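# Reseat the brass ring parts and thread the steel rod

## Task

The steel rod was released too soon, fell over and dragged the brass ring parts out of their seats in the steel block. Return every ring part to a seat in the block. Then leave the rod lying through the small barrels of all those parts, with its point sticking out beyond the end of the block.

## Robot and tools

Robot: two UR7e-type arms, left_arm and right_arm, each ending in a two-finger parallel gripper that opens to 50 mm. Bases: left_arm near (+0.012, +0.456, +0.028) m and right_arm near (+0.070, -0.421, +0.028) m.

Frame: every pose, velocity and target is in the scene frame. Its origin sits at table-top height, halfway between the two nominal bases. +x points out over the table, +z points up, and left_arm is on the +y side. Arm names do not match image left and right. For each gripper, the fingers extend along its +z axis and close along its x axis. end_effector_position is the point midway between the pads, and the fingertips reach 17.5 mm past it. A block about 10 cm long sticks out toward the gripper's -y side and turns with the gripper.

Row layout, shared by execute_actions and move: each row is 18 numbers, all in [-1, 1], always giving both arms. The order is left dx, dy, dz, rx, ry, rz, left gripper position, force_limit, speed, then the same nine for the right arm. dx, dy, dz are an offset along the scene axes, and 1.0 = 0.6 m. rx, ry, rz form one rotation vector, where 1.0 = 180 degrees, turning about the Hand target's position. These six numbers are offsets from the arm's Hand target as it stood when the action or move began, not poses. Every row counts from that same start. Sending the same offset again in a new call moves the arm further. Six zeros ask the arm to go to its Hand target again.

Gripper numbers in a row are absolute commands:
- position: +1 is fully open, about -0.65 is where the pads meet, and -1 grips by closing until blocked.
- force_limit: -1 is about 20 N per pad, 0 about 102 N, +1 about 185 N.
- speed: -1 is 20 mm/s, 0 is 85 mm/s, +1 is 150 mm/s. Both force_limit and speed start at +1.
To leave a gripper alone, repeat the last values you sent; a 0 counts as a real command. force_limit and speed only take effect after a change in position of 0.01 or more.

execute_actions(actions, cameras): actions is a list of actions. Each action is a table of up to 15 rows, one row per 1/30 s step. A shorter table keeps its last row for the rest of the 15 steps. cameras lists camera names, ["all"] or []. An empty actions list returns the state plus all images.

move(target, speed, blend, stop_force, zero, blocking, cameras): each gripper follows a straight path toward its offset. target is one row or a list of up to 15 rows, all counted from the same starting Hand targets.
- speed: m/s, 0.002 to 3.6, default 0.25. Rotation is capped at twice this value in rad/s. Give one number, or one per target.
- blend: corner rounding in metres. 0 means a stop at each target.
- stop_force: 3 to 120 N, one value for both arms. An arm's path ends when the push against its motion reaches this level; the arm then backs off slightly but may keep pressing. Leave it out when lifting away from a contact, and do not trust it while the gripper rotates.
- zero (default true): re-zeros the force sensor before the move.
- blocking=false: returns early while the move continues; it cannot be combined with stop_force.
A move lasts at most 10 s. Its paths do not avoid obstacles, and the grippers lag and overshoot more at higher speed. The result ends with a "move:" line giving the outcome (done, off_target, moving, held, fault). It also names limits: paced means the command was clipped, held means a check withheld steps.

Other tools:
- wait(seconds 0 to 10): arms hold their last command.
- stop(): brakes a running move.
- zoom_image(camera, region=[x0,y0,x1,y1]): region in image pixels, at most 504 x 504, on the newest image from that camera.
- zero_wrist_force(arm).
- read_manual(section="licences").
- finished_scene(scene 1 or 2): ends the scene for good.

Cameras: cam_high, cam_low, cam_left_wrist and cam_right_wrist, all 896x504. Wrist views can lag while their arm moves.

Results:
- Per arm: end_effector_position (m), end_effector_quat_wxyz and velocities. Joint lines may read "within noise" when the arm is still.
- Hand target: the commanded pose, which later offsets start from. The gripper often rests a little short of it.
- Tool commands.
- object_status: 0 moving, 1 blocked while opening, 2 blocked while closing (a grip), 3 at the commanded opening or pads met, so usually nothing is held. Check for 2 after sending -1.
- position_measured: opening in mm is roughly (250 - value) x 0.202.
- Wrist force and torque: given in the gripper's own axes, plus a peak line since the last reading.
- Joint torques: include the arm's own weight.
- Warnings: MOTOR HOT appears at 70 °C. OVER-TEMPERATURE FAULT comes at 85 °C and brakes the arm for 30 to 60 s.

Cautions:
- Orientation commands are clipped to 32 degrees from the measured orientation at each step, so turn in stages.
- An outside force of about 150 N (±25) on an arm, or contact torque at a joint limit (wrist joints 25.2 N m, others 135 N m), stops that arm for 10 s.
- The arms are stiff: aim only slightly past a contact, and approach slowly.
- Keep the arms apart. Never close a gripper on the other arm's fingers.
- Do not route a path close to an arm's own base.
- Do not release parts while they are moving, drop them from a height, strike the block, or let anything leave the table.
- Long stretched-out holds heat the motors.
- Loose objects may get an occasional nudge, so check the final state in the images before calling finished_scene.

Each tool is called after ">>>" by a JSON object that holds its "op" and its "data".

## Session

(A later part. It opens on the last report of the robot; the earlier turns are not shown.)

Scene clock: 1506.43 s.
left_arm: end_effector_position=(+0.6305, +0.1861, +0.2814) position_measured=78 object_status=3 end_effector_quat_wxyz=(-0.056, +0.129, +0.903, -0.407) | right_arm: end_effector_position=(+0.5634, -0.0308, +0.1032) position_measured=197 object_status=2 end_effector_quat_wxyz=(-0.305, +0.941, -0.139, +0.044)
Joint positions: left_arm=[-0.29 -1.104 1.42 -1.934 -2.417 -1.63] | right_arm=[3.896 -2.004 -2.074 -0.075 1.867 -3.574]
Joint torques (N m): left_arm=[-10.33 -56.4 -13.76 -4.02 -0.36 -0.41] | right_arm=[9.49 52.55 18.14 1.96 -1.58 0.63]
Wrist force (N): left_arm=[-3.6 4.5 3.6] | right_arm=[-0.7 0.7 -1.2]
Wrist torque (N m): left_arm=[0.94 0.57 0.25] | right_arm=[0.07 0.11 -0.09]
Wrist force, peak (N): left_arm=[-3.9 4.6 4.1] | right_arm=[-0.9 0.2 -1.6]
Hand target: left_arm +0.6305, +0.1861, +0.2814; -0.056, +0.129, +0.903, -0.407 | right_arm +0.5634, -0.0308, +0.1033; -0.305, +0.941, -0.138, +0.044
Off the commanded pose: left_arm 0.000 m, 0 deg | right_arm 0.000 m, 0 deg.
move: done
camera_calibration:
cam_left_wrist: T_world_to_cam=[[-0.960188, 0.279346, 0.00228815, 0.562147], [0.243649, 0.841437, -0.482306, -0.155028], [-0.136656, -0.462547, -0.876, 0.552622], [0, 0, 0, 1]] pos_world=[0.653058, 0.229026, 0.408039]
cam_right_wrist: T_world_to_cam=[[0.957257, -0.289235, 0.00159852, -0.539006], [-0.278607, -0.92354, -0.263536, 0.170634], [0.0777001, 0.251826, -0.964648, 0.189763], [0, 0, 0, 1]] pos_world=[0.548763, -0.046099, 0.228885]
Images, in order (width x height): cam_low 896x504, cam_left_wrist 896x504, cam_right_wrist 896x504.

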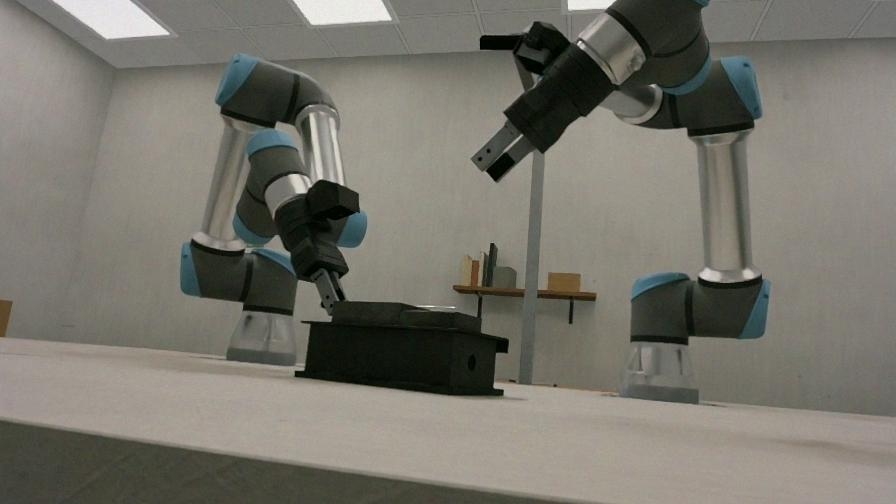

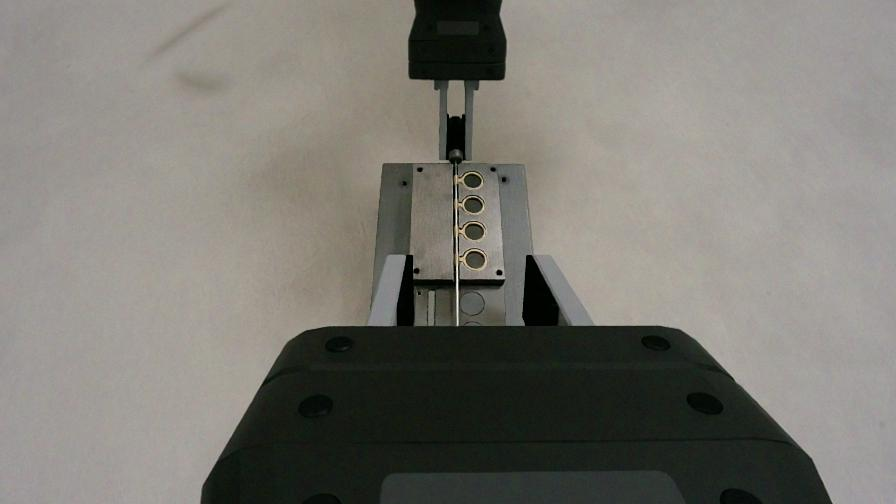

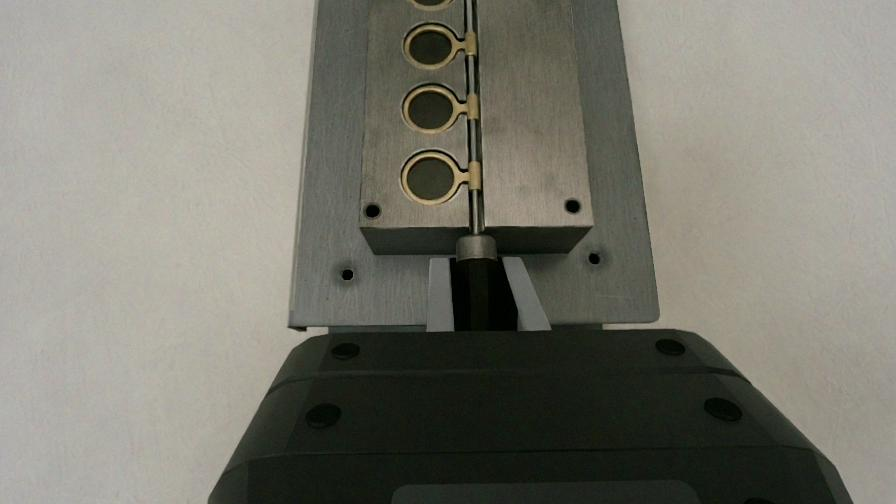

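>>> {"op": "move", "data": {"target": [[0,0,0,0,0,0,0.5,0,-0.5,0,0,-0.0067,0,0,0,-0.98,0.3,-0.9]], "speed": 0.006, "stop_force": 3, "cameras": ["cam_right_wrist","cam_left_wrist","cam_low"]}}

>>> {"op": "zoom_image", "data": {"camera": "cam_right_wrist", "region": [390, 0, 530, 260]}}

>>> {"op": "zoom_image", "data": {"camera": "cam_left_wrist", "region": [430, 130, 530, 330]}}

>>> {"op": "zoom_image", "data": {"camera": "cam_low", "region": [310, 270, 470, 320]}}

Scene clock: 1516.63 s.
left_arm: end_effector_position=(+0.6305, +0.1861, +0.2814) position_measured=78 object_status=3 end_effector_quat_wxyz=(-0.056, +0.129, +0.903, -0.407) | right_arm: end_effector_position=(+0.5634, -0.0308, +0.1015) position_measured=197 object_status=2 end_effector_quat_wxyz=(-0.305, +0.941, -0.138, +0.044)
Joint positions: left_arm=[-0.29 -1.104 1.42 -1.934 -2.417 -1.63] | right_arm=[3.896 -2.008 -2.075 -0.07 1.867 -3.574]
Joint torques (N m): left_arm=[-10.44 -57.12 -13.73 -3.86 -0.42 -0.4] | right_arm=[9.55 49.94 23.46 1.61 -0.97 -1.07]
Wrist force (N): left_arm=[-3.8 4.4 3.8] | right_arm=[-0.1 -2.3 -3.3]
Wrist torque (N m): left_arm=[0.93 0.61 0.25] | right_arm=[0.13 0.11 -0.06]
Wrist force, peak (N): left_arm=[-3.8 4.7 4.0] | right_arm=[-1.4 -0.6 -7.6]
Hand target: left_arm +0.6305, +0.1861, +0.2814; -0.056, +0.129, +0.903, -0.407 | right_arm +0.5634, -0.0308, +0.1015; -0.305, +0.941, -0.138, +0.044 (not the last commanded pose)
Off the commanded pose: left_arm 0.000 m, 0 deg | right_arm 0.002 m, 0 deg.
move: contact (right_arm)
camera_calibration:
cam_left_wrist: T_world_to_cam=[[-0.960188, 0.279346, 0.00228815, 0.562147], [0.243649, 0.841437, -0.482306, -0.155028], [-0.136656, -0.462547, -0.876, 0.552622], [0, 0, 0, 1]] pos_world=[0.653058, 0.229026, 0.408039]
cam_right_wrist: T_world_to_cam=[[0.957272, -0.289184, 0.00165262, -0.539022], [-0.278528, -0.923506, -0.26374, 0.170165], [0.0777956, 0.252011, -0.964592, 0.18797], [0, 0, 0, 1]] pos_world=[0.548763, -0.0460982, 0.227085]
Images, in order (width x height): cam_low 896x504, cam_left_wrist 896x504, cam_right_wrist 896x504.

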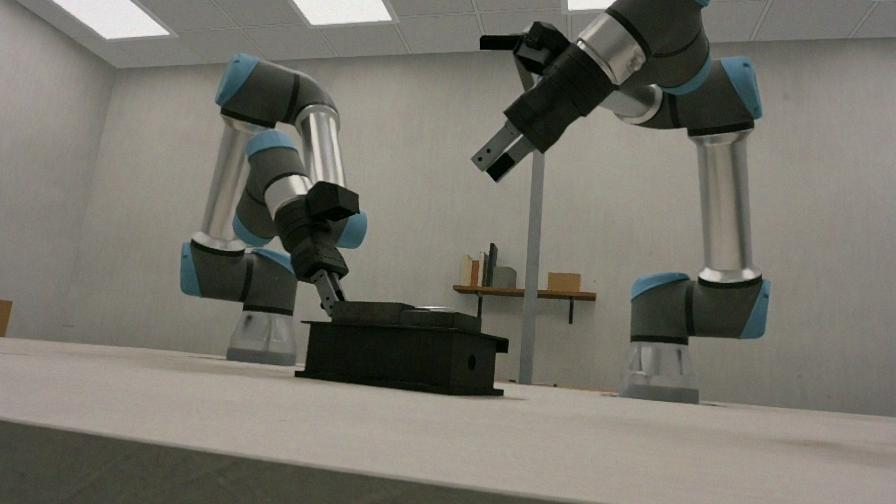

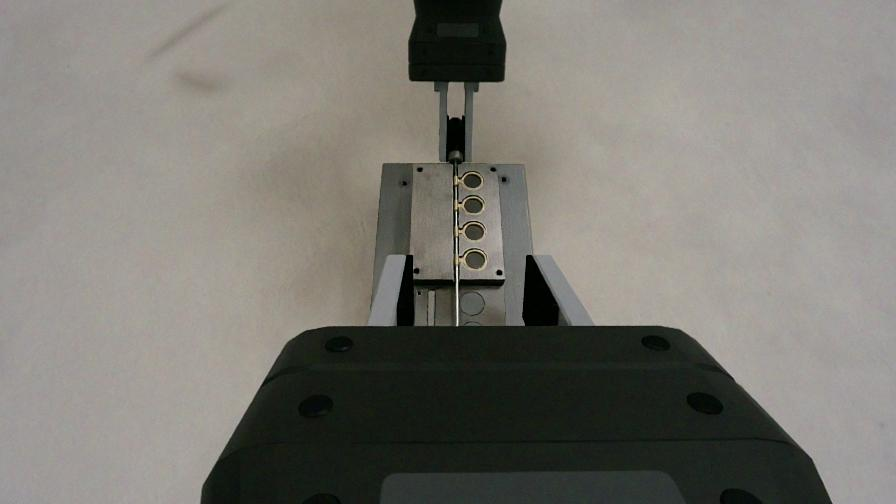

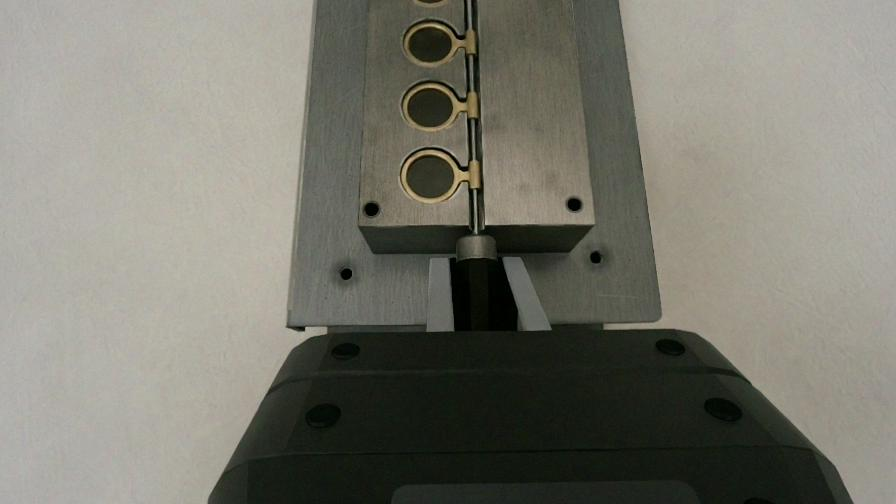

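Scaled by 1.938.

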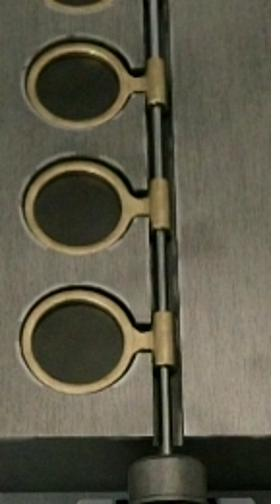

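Scaled by 2.520.

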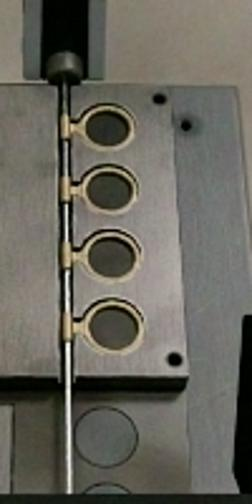

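Scaled by 3.150.

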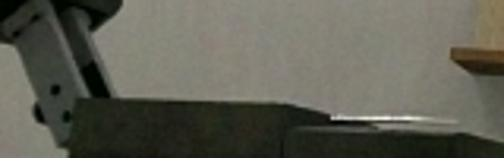

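>>> {"op": "move", "data": {"target": [0,0,0,0,0,0,0.5,0,-0.5,0,0,0.0008,0,0,0,-0.98,0.3,-0.9], "speed": 0.01}}

>>> {"op": "move", "data": {"target": [0,0,0,0,0,0,0.5,0,-0.5,0.0028,0.0096,0,0,0,0,-0.98,0.3,-0.9], "speed": 0.006, "stop_force": 6, "cameras": ["cam_right_wrist","cam_left_wrist"]}}

>>> {"op": "zoom_image", "data": {"camera": "cam_right_wrist", "region": [390, 0, 530, 260]}}

>>> {"op": "zoom_image", "data": {"camera": "cam_left_wrist", "region": [430, 130, 530, 330]}}

Scene clock: 1545.50 s.
left_arm: end_effector_position=(+0.6305, +0.1861, +0.2814) position_measured=78 object_status=3 end_effector_quat_wxyz=(-0.056, +0.129, +0.903, -0.407) | right_arm: end_effector_position=(+0.5634, -0.0308, +0.1020) position_measured=197 object_status=2 end_effector_quat_wxyz=(-0.305, +0.941, -0.138, +0.044)
Joint positions: left_arm=[-0.29 -1.104 1.42 -1.934 -2.417 -1.63] | right_arm=[3.896 -2.007 -2.074 -0.071 1.867 -3.574]
Joint torques (N m): left_arm=[-11.23 -57.17 -13.53 -3.88 -0.38 -0.38] | right_arm=[9.47 50.33 25.36 2.15 -0.91 -1.12]
Wrist force (N): left_arm=[-3.6 4.4 4.2] | right_arm=[-0.5 0.9 -1.1]
Wrist torque (N m): left_arm=[0.92 0.58 0.26] | right_arm=[0.11 0.07 -0.08]
Wrist force, peak (N): left_arm=[-4.0 4.5 4.1] | right_arm=[-0.1 -2.4 -3.6]
Hand target: left_arm +0.6305, +0.1861, +0.2814; -0.056, +0.129, +0.903, -0.407 | right_arm +0.5634, -0.0308, +0.1020; -0.305, +0.941, -0.138, +0.044
Off the commanded pose: left_arm 0.000 m, 0 deg | right_arm 0.000 m, 0 deg.
move: done

Scene clock: 1547.27 s.
left_arm: end_effector_position=(+0.6305, +0.1861, +0.2814) position_measured=78 object_status=3 end_effector_quat_wxyz=(-0.056, +0.129, +0.903, -0.407) | right_arm: end_effector_position=(+0.5644, -0.0275, +0.1020) position_measured=197 object_status=2 end_effector_quat_wxyz=(-0.305, +0.941, -0.138, +0.044)
Joint positions: left_arm=[-0.29 -1.104 1.42 -1.934 -2.417 -1.63] | right_arm=[3.9 -2.011 -2.067 -0.073 1.865 -3.571]
Joint torques (N m): left_arm=[-10.74 -57.33 -14.36 -3.89 -0.42 -0.43] | right_arm=[-9.85 53.13 12.87 7.12 2.96 -1.47]
Wrist force (N): left_arm=[-3.5 4.6 3.9] | right_arm=[-0.3 6.8 -3.8]
Wrist torque (N m): left_arm=[0.95 0.56 0.26] | right_arm=[0.27 0.11 -0.04]
Wrist force, peak (N): left_arm=[-4.2 4.1 4.1] | right_arm=[-2.1 14.6 -13.2]
Hand target: left_arm +0.6305, +0.1861, +0.2814; -0.056, +0.129, +0.903, -0.407 | right_arm +0.5644, -0.0275, +0.1020; -0.305, +0.941, -0.138, +0.044 (not the last commanded pose)
Off the commanded pose: left_arm 0.000 m, 0 deg | right_arm 0.003 m, 0 deg.
move: contact (right_arm)
camera_calibration:
cam_left_wrist: T_world_to_cam=[[-0.960188, 0.279346, 0.00228815, 0.562147], [0.243649, 0.841437, -0.482306, -0.155028], [-0.136656, -0.462547, -0.876, 0.552622], [0, 0, 0, 1]] pos_world=[0.653058, 0.229026, 0.408039]
cam_right_wrist: T_world_to_cam=[[0.957267, -0.289201, 0.00171672, -0.538943], [-0.278519, -0.923476, -0.263856, 0.173619], [0.0778927, 0.252102, -0.964561, 0.187494], [0, 0, 0, 1]] pos_world=[0.549664, -0.0427978, 0.227585]
Images, in order (width x height): cam_left_wrist 896x504, cam_right_wrist 896x504.

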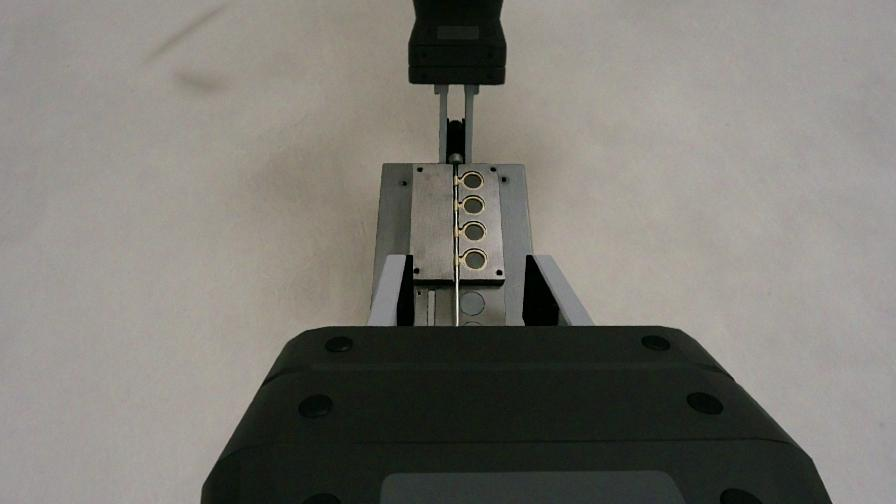

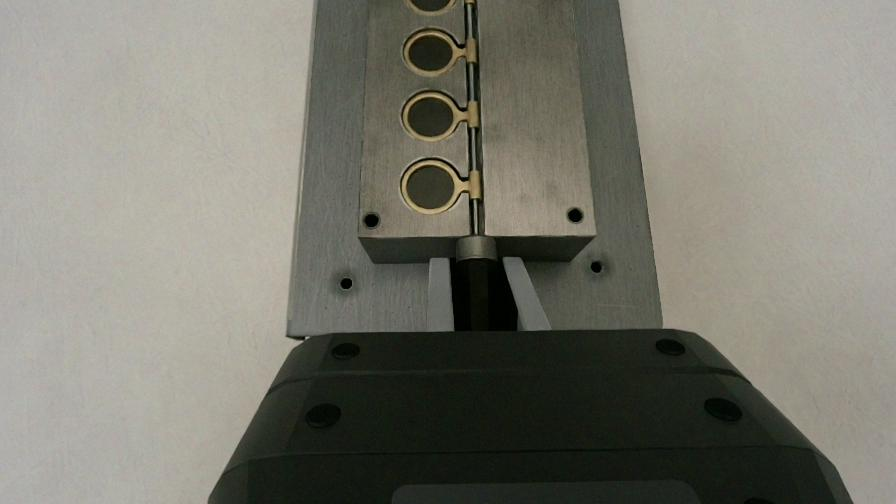

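Scaled by 1.938.

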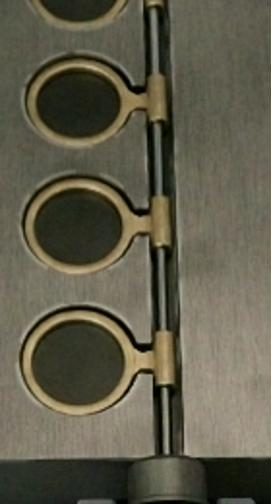

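Scaled by 2.520.

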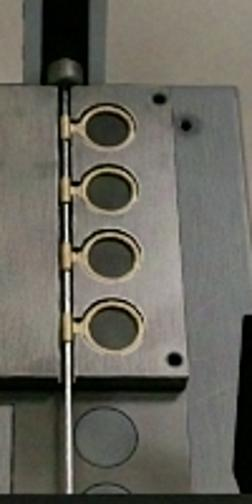

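>>> {"op": "move", "data": {"target": [[0,0,0,0,0,0,-1,-0.8,0,-0.0002,-0.0008,-0.0008,0,0,0,-0.98,0.3,-0.9],[-0.0301,-0.103,-0.2,0,0,0,-1,-0.8,0,-0.0002,-0.0008,-0.0008,0,0,0,-0.98,0.3,-0.9]], "speed": 0.1, "cameras": ["cam_low","cam_left_wrist"]}}

>>> {"op": "zoom_image", "data": {"camera": "cam_low", "region": [380, 220, 540, 330]}}

>>> {"op": "zoom_image", "data": {"camera": "cam_left_wrist", "region": [380, 130, 560, 330]}}

Scene clock: 1568.50 s.
left_arm: end_effector_position=(+0.6123, +0.1243, +0.1613) position_measured=251 object_status=3 end_effector_quat_wxyz=(-0.057, +0.129, +0.903, -0.407) | right_arm: end_effector_position=(+0.5642, -0.0280, +0.1015) position_measured=197 object_status=2 end_effector_quat_wxyz=(-0.305, +0.941, -0.138, +0.044)
Joint positions: left_arm=[-0.387 -0.98 1.593 -2.339 -2.407 -1.775] | right_arm=[3.899 -2.011 -2.069 -0.072 1.865 -3.571]
Joint torques (N m): left_arm=[13.98 -57.5 -36.15 -5.04 -2.21 0.67] | right_arm=[-8.65 26.01 13.53 1.3 2.85 -0.64]
Wrist force (N): left_arm=[-3.7 4.2 4.1] | right_arm=[-0.1 -1.2 -3.1]
Wrist torque (N m): left_arm=[0.87 0.58 0.13] | right_arm=[0.12 0.12 -0.03]
Wrist force, peak (N): left_arm=[-4.0 4.8 5.7] | right_arm=[-0.4 6.8 -3.9]
Hand target: left_arm +0.6124, +0.1243, +0.1614; -0.056, +0.129, +0.903, -0.407 | right_arm +0.5642, -0.0280, +0.1015; -0.305, +0.941, -0.138, +0.044
Off the commanded pose: left_arm 0.000 m, 0 deg | right_arm 0.000 m, 0 deg.
move: done
camera_calibration:
cam_left_wrist: T_world_to_cam=[[-0.960132, 0.279535, 0.00271336, 0.562118], [0.243645, 0.84154, -0.482128, -0.156608], [-0.137055, -0.462245, -0.876097, 0.416585], [0, 0, 0, 1]] pos_world=[0.634959, 0.167225, 0.287938]
Images, in order (width x height): cam_low 896x504, cam_left_wrist 896x504.

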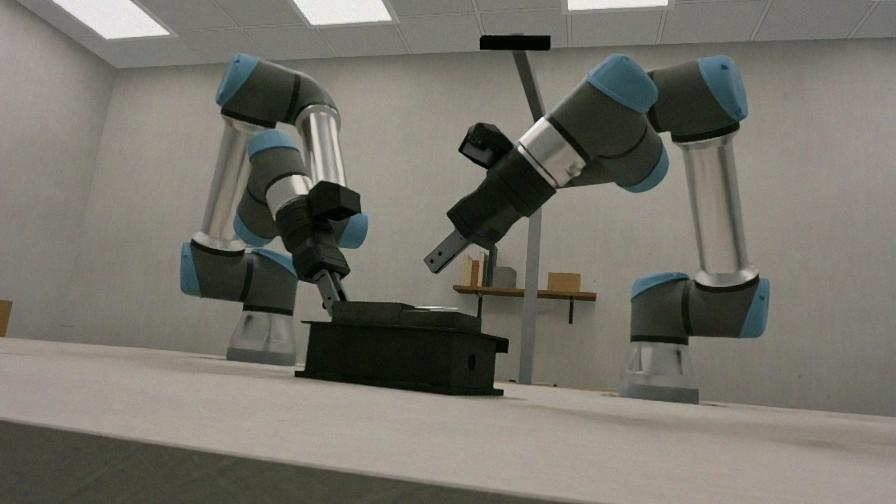

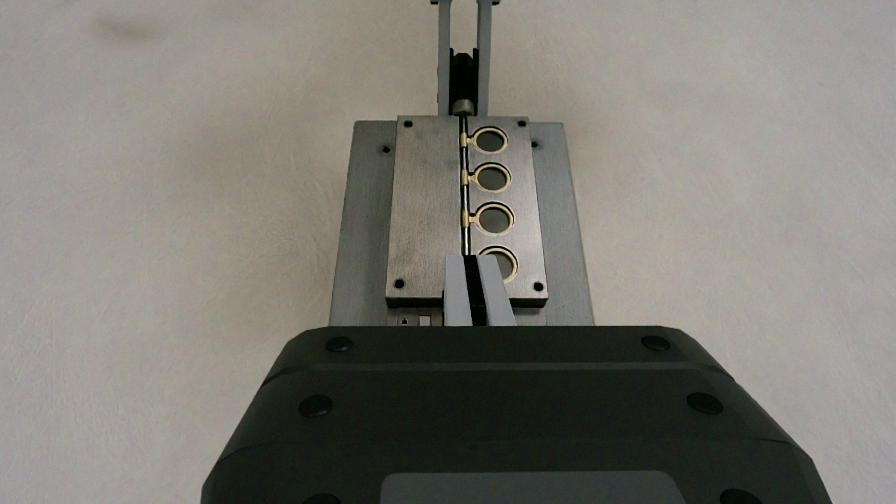

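Scaled by 3.150.

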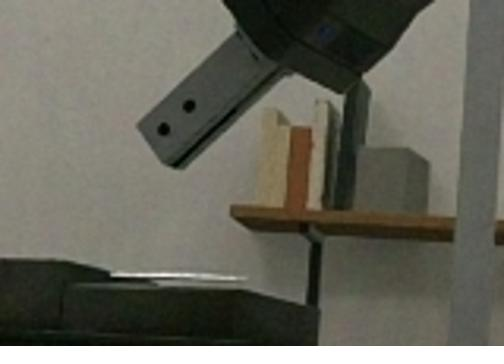

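Scaled by 2.520.

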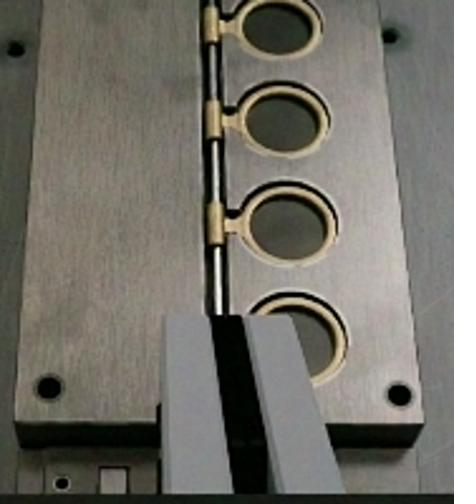

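>>> {"op": "move", "data": {"target": [0,0,-0.0417,0,0,0,-1,-0.8,0,0,0,0,0,0,0,-0.98,0.3,-0.9], "speed": 0.06}}

>>> {"op": "move", "data": {"target": [0,0,-0.05,0,0,0,-1,-0.8,0,0,0,0,0,0,0,-0.98,0.3,-0.9], "speed": 0.008, "stop_force": 3, "cameras": ["cam_low","cam_left_wrist"]}}

>>> {"op": "zoom_image", "data": {"camera": "cam_low", "region": [380, 250, 500, 330]}}

>>> {"op": "zoom_image", "data": {"camera": "cam_left_wrist", "region": [380, 130, 560, 330]}}

Scene clock: 1578.40 s.
left_arm: end_effector_position=(+0.6123, +0.1244, +0.1361) position_measured=251 object_status=3 end_effector_quat_wxyz=(-0.057, +0.129, +0.903, -0.407) | right_arm: end_effector_position=(+0.5642, -0.0280, +0.1015) position_measured=197 object_status=2 end_effector_quat_wxyz=(-0.305, +0.941, -0.138, +0.044)
Joint positions: left_arm=[-0.387 -0.944 1.61 -2.392 -2.407 -1.775] | right_arm=[3.899 -2.011 -2.069 -0.072 1.865 -3.571]
Joint torques (N m): left_arm=[11.17 -60.64 -35.62 -1.59 -2.69 -0.9] | right_arm=[-2.54 25.95 21.32 1.19 2.46 1.25]
Wrist force (N): left_arm=[-3.7 4.1 4.0] | right_arm=[-0.1 -1.1 -3.3]
Wrist torque (N m): left_arm=[0.87 0.61 0.14] | right_arm=[0.14 0.11 -0.03]
Wrist force, peak (N): left_arm=[-3.8 4.9 4.5] | right_arm=[-0.1 -1.2 -3.5]
Hand target: left_arm +0.6124, +0.1243, +0.1364; -0.056, +0.129, +0.903, -0.407 | right_arm +0.5642, -0.0280, +0.1015; -0.305, +0.941, -0.138, +0.044
Off the commanded pose: left_arm 0.000 m, 0 deg | right_arm 0.000 m, 0 deg.
move: done

Scene clock: 1581.90 s.
left_arm: end_effector_position=(+0.6124, +0.1243, +0.1191) position_measured=251 object_status=3 end_effector_quat_wxyz=(-0.056, +0.129, +0.903, -0.407) | right_arm: end_effector_position=(+0.5642, -0.0280, +0.1015) position_measured=197 object_status=2 end_effector_quat_wxyz=(-0.305, +0.941, -0.138, +0.044)
Joint positions: left_arm=[-0.387 -0.919 1.62 -2.427 -2.407 -1.775] | right_arm=[3.899 -2.011 -2.069 -0.072 1.865 -3.571]
Joint torques (N m): left_arm=[4.17 -60.66 -34.3 -2.08 0.39 -1.27] | right_arm=[1.33 26.12 17.59 1.12 2.31 1.19]
Wrist force (N): left_arm=[-4.5 2.6 2.0] | right_arm=[-0.1 -1.4 -6.4]
Wrist torque (N m): left_arm=[0.84 0.64 0.16] | right_arm=[0.07 0.09 -0.06]
Wrist force, peak (N): left_arm=[-4.2 4.4 4.0] | right_arm=[-1.1 -2.1 -11.0]
Hand target: left_arm +0.6125, +0.1243, +0.1191; -0.056, +0.129, +0.903, -0.407 (not the last commanded pose) | right_arm +0.5642, -0.0280, +0.1015; -0.305, +0.941, -0.138, +0.044
Off the commanded pose: left_arm 0.013 m, 0 deg | right_arm 0.000 m, 0 deg.
move: contact (left_arm)
camera_calibration:
cam_left_wrist: T_world_to_cam=[[-0.960188, 0.279346, 0.00228815, 0.562471], [0.243649, 0.841437, -0.482306, -0.177004], [-0.136656, -0.462547, -0.876, 0.379448], [0, 0, 0, 1]] pos_world=[0.635058, 0.167326, 0.245739]
Images, in order (width x height): cam_low 896x504, cam_left_wrist 896x504.

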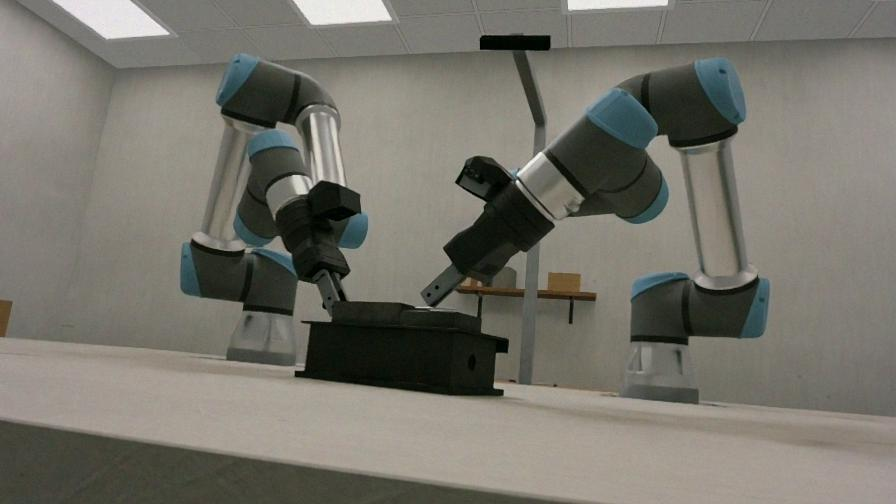

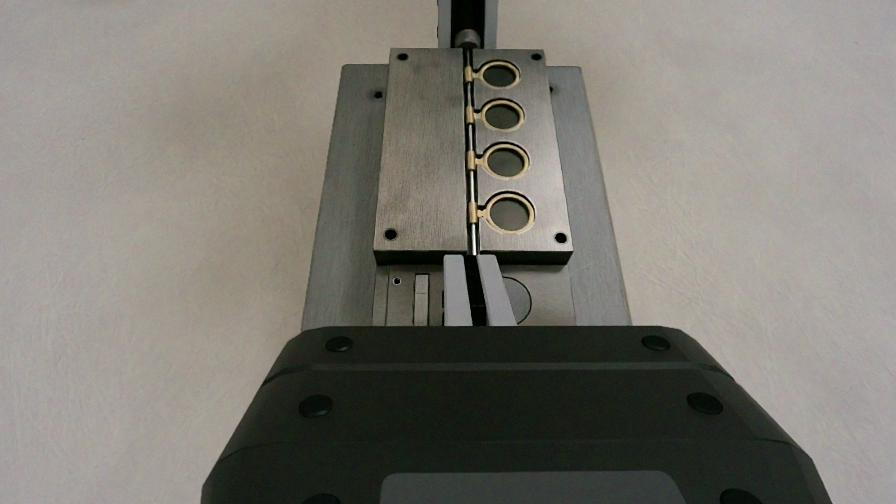

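Scaled by 4.200.

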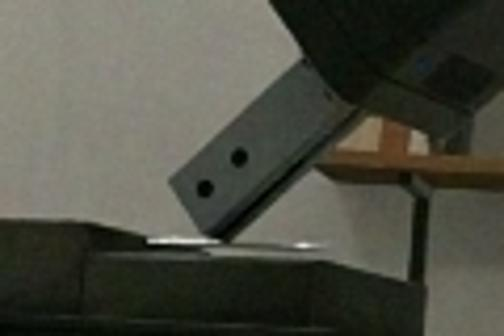

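Scaled by 2.520.

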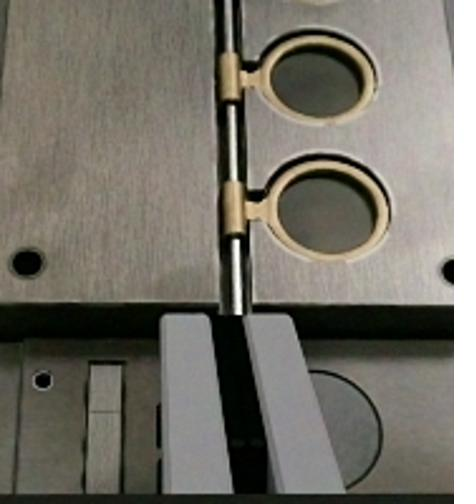

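>>> {"op": "move", "data": {"target": [0,0,0,0,0,0,-1,-0.8,0,0,0,0,0,0,0,-0.1,0.3,-1], "speed": 0.05, "cameras": ["cam_low","cam_left_wrist","cam_right_wrist"]}}

>>> {"op": "zoom_image", "data": {"camera": "cam_low", "region": [320, 270, 480, 330]}}

>>> {"op": "zoom_image", "data": {"camera": "cam_right_wrist", "region": [390, 0, 560, 330]}}

Scene clock: 1589.67 s.
left_arm: end_effector_position=(+0.6125, +0.1243, +0.1191) position_measured=251 object_status=3 end_effector_quat_wxyz=(-0.056, +0.129, +0.903, -0.407) | right_arm: end_effector_position=(+0.5642, -0.0280, +0.1014) position_measured=167 object_status=0 end_effector_quat_wxyz=(-0.305, +0.941, -0.138, +0.044)
Joint positions: left_arm=[-0.387 -0.919 1.62 -2.427 -2.407 -1.775] | right_arm=[3.899 -2.012 -2.069 -0.072 1.865 -3.571]
Joint torques (N m): left_arm=[5.1 -60.66 -34.36 -4.55 0.46 -1.11] | right_arm=[6.87 32.41 13.21 4.83 1.89 1.21]
Wrist force (N): left_arm=[-3.6 4.0 3.9] | right_arm=[-0.7 0.7 -1.3]
Wrist torque (N m): left_arm=[0.87 0.60 0.16] | right_arm=[0.09 0.10 -0.05]
Wrist force, peak (N): left_arm=[-3.9 4.2 4.0] | right_arm=[0.0 -1.9 -6.4]
Hand target: left_arm +0.6125, +0.1243, +0.1191; -0.056, +0.129, +0.903, -0.407 | right_arm +0.5642, -0.0280, +0.1015; -0.305, +0.941, -0.138, +0.044
Off the commanded pose: left_arm 0.000 m, 0 deg | right_arm 0.000 m, 0 deg.
move: done
camera_calibration:
cam_left_wrist: T_world_to_cam=[[-0.960188, 0.279346, 0.00228815, 0.562471], [0.243649, 0.841437, -0.482306, -0.177004], [-0.136656, -0.462547, -0.876, 0.379448], [0, 0, 0, 1]] pos_world=[0.635058, 0.167326, 0.245739]
cam_right_wrist: T_world_to_cam=[[0.95727, -0.289191, 0.00168058, -0.538984], [-0.278536, -0.923529, -0.263651, 0.172957], [0.0777978, 0.251917, -0.964617, 0.187203], [0, 0, 0, 1]] pos_world=[0.549563, -0.0432986, 0.227085]
Images, in order (width x height): cam_low 896x504, cam_left_wrist 896x504, cam_right_wrist 896x504.

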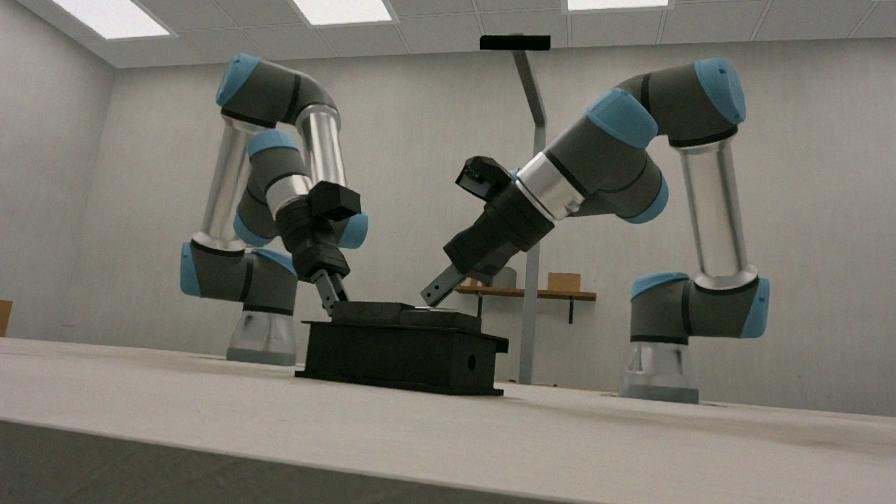

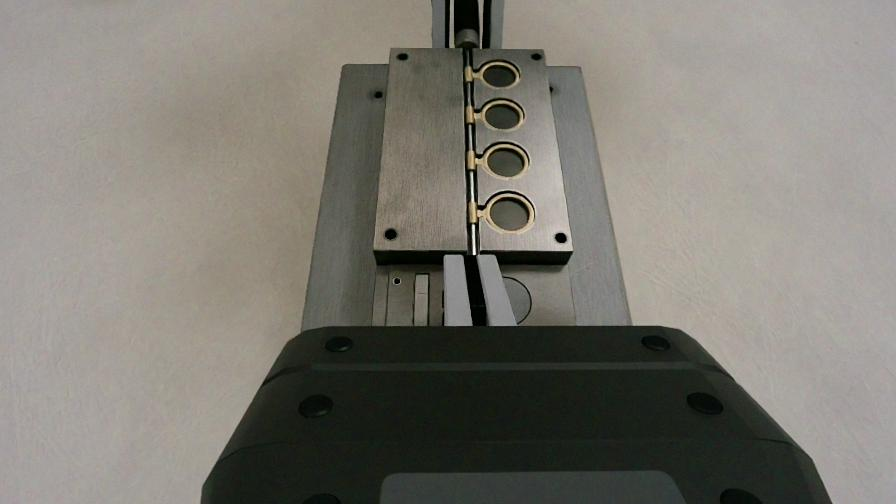

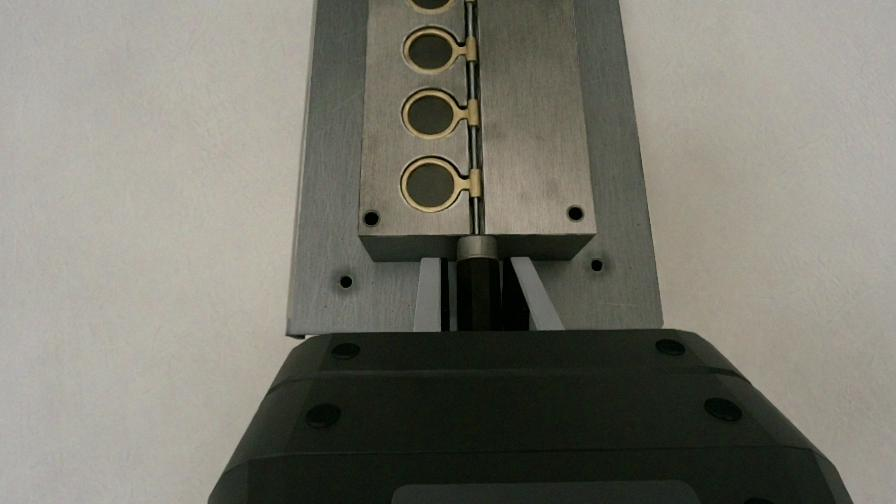

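Scaled by 3.150.

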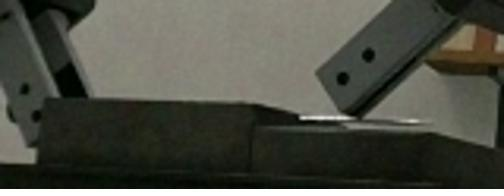

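Scaled by 1.527.

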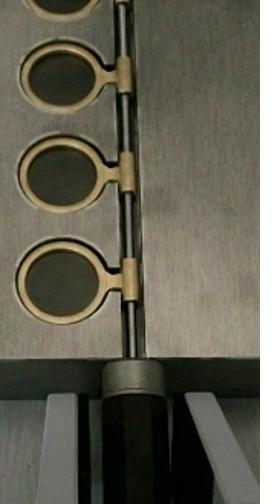

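>>> {"op": "move", "data": {"target": [0,0,0.005,0,0,0,-1,-0.8,0,0,0,0,0,0,0,-0.1,0.3,-1], "speed": 0.02, "cameras": ["cam_low","cam_left_wrist"]}}

>>> {"op": "zoom_image", "data": {"camera": "cam_low", "region": [380, 250, 500, 330]}}

>>> {"op": "zoom_image", "data": {"camera": "cam_left_wrist", "region": [380, 30, 560, 330]}}

Scene clock: 1594.10 s.
left_arm: end_effector_position=(+0.6125, +0.1243, +0.1222) position_measured=251 object_status=3 end_effector_quat_wxyz=(-0.056, +0.129, +0.903, -0.407) | right_arm: end_effector_position=(+0.5642, -0.0280, +0.1015) position_measured=167 object_status=3 end_effector_quat_wxyz=(-0.305, +0.941, -0.138, +0.044)
Joint positions: left_arm=[-0.387 -0.923 1.618 -2.421 -2.407 -1.775] | right_arm=[3.899 -2.011 -2.069 -0.072 1.865 -3.571]
Joint torques (N m): left_arm=[4.83 -53.68 -33.49 -3.27 0.39 -1.09] | right_arm=[6.94 48.66 24.33 6.75 1.71 1.17]
Wrist force (N): left_arm=[-3.7 4.3 3.8] | right_arm=[-0.7 0.6 -1.4]
Wrist torque (N m): left_arm=[0.92 0.61 0.16] | right_arm=[0.07 0.10 -0.05]
Wrist force, peak (N): left_arm=[-4.0 4.1 4.2] | right_arm=[-0.7 0.7 -1.5]
Hand target: left_arm +0.6125, +0.1243, +0.1221; -0.056, +0.129, +0.903, -0.407 | right_arm +0.5642, -0.0280, +0.1015; -0.305, +0.941, -0.138, +0.044
Off the commanded pose: left_arm 0.000 m, 0 deg | right_arm 0.000 m, 0 deg.
move: done
camera_calibration:
cam_left_wrist: T_world_to_cam=[[-0.960188, 0.279346, 0.00228815, 0.562464], [0.243649, 0.841437, -0.482306, -0.175509], [-0.136656, -0.462547, -0.876, 0.382163], [0, 0, 0, 1]] pos_world=[0.635058, 0.167326, 0.248839]
Images, in order (width x height): cam_low 896x504, cam_left_wrist 896x504.

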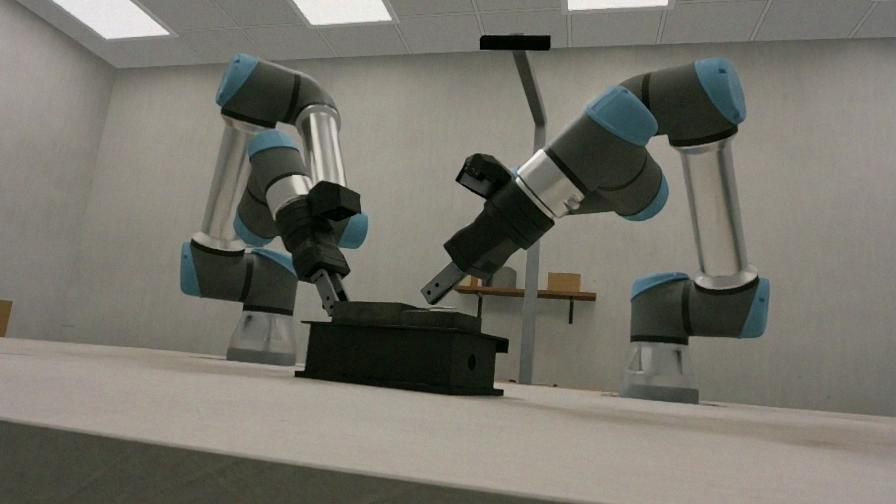

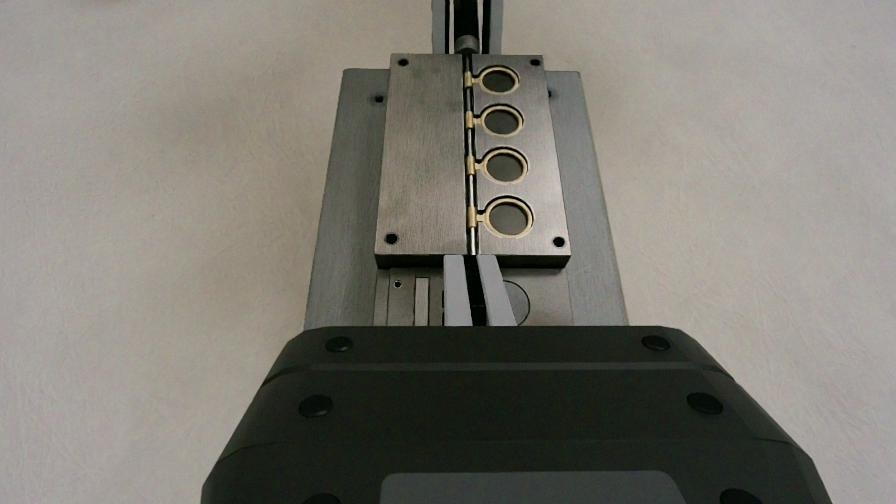

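Scaled by 4.200.

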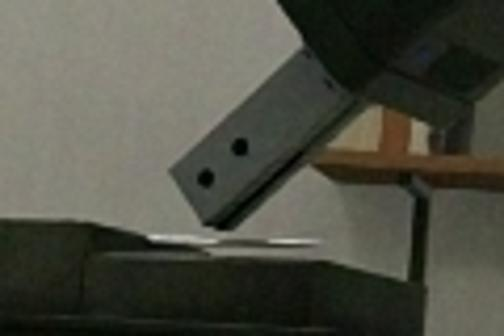

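Scaled by 1.680.

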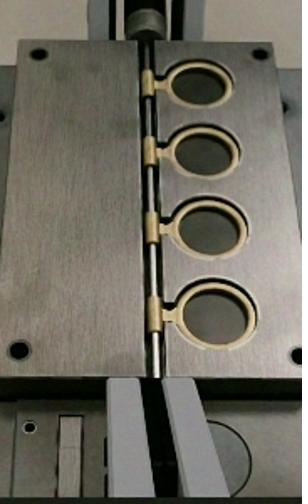

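>>> {"op": "move", "data": {"target": [[0,0,0,0,0,0,-1,-0.8,0,0,0,0,0,0,0,0.2,0.3,-1],[0,0,0,0,0,0,-1,-0.8,0,-0.026,-0.089,0.138,0,0,0,0.2,0.3,-1],[0.04,0.13,0.15,0,0,0,-1,-0.8,0,-0.06,-0.16,0.25,0,0,0,0.2,0.3,-1]], "speed": [0.05,0.05,0.15], "cameras": ["all"]}}

>>> {"op": "zoom_image", "data": {"camera": "cam_left_wrist", "region": [360, 0, 600, 330]}}

>>> {"op": "zoom_image", "data": {"camera": "cam_right_wrist", "region": [360, 0, 600, 330]}}

>>> {"op": "zoom_image", "data": {"camera": "cam_low", "region": [320, 260, 500, 350]}}

Scene clock: 1607.23 s.
left_arm: end_effector_position=(+0.6365, +0.2023, +0.2122) position_measured=251 object_status=3 end_effector_quat_wxyz=(-0.056, +0.129, +0.903, -0.407) | right_arm: end_effector_position=(+0.5283, -0.1240, +0.2515) position_measured=123 object_status=3 end_effector_quat_wxyz=(-0.305, +0.941, -0.138, +0.044)
Joint positions: left_arm=[-0.264 -1.036 1.496 -2.049 -2.417 -1.591] | right_arm=[3.792 -1.573 -2.116 -0.493 1.921 -3.668]
Joint torques (N m): left_arm=[-5.94 -37.58 -16.51 -1.87 -2.39 1.06] | right_arm=[9.15 29.06 15.24 3.23 -1.47 1.74]
Wrist force (N): left_arm=[-3.5 4.6 3.3] | right_arm=[-0.7 0.8 -1.4]
Wrist torque (N m): left_arm=[0.95 0.58 0.29] | right_arm=[0.12 0.10 -0.01]
Wrist force, peak (N): left_arm=[-3.8 4.9 6.7] | right_arm=[-0.8 0.6 -3.0]
Hand target: left_arm +0.6365, +0.2023, +0.2121; -0.056, +0.129, +0.903, -0.407 | right_arm +0.5282, -0.1240, +0.2515; -0.305, +0.941, -0.138, +0.044
Off the commanded pose: left_arm 0.000 m, 0 deg | right_arm 0.000 m, 0 deg.
move: done
camera_calibration:
cam_left_wrist: T_world_to_cam=[[-0.960241, 0.279165, 0.00214, 0.563642], [0.243554, 0.841447, -0.482336, -0.203511], [-0.136452, -0.462638, -0.875983, 0.500245], [0, 0, 0, 1]] pos_world=[0.659058, 0.245327, 0.338839]
cam_right_wrist: T_world_to_cam=[[0.957253, -0.289246, 0.00177328, -0.532667], [-0.278537, -0.92343, -0.263998, 0.114019], [0.0779979, 0.252219, -0.964522, 0.358871], [0, 0, 0, 1]] pos_world=[0.513664, -0.139297, 0.377185]

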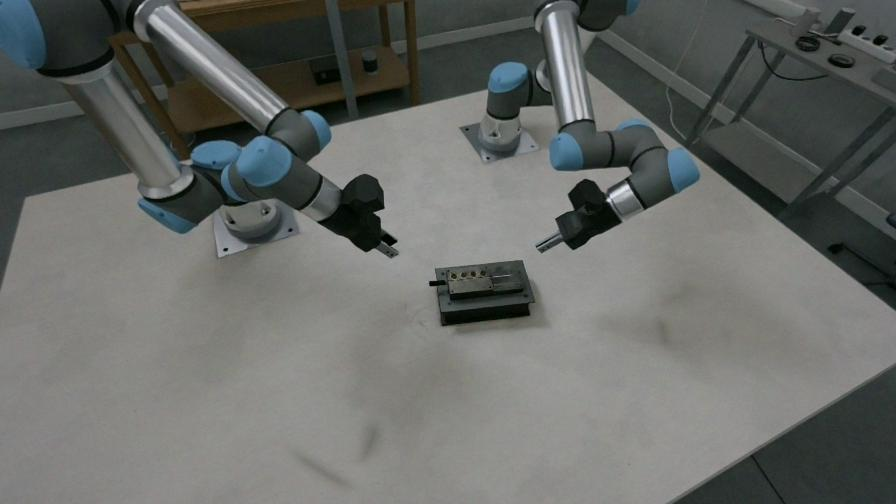

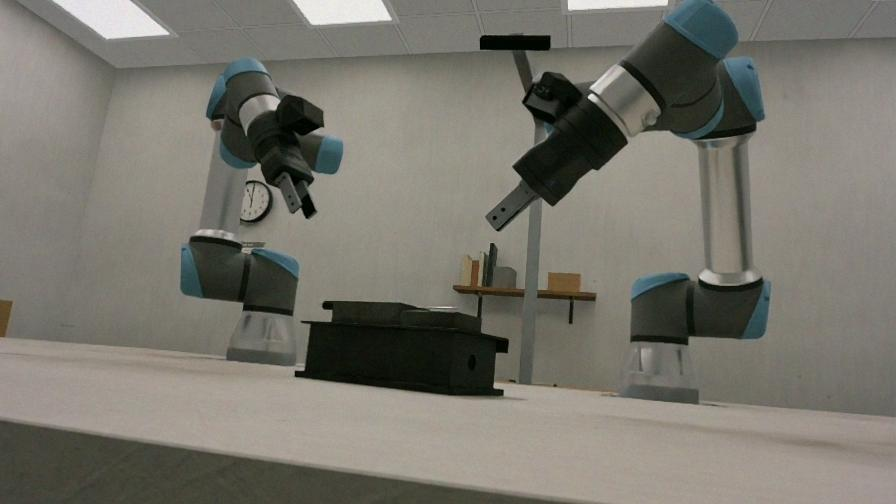

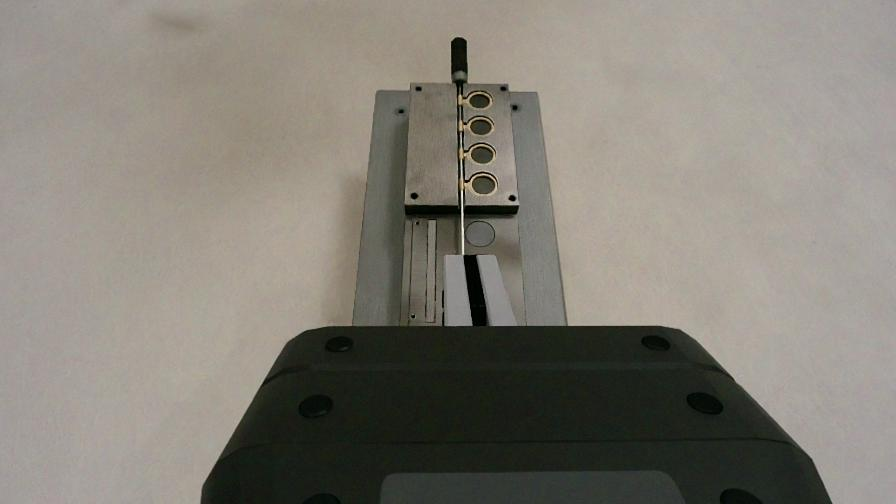

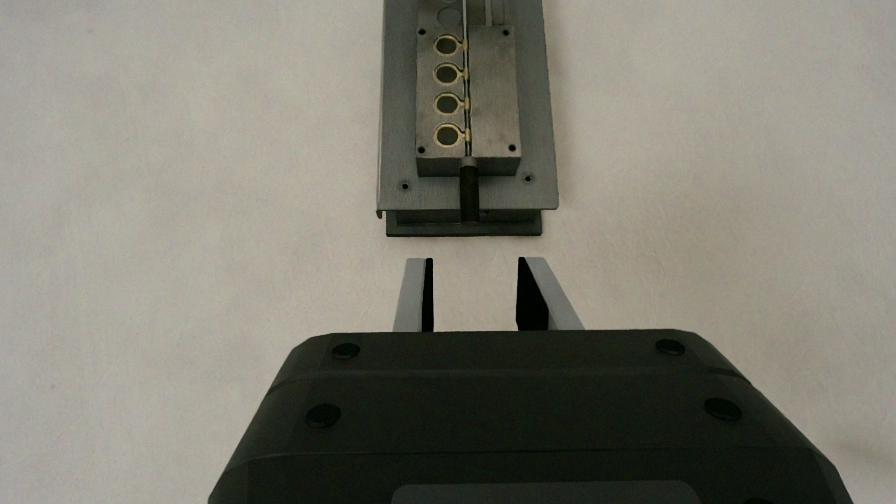

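Scaled by 1.527.

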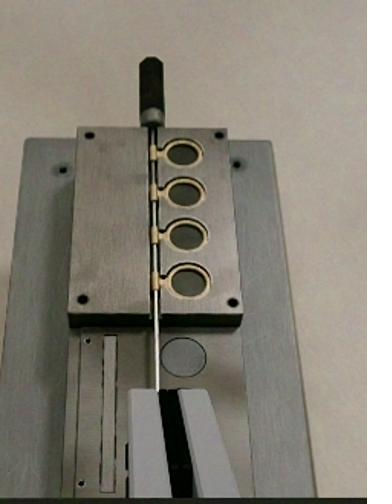

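Scaled by 1.527.

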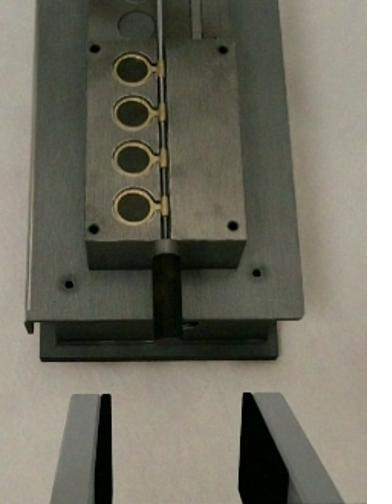

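Scaled by 2.800.

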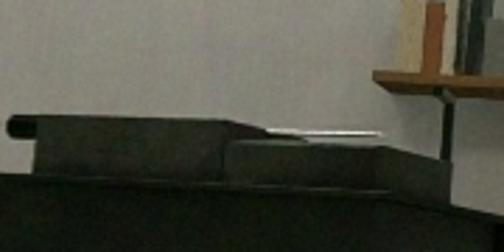

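>>> {"op": "finished_scene", "data": {"scene": 1}}

The scene is finished: the task was done.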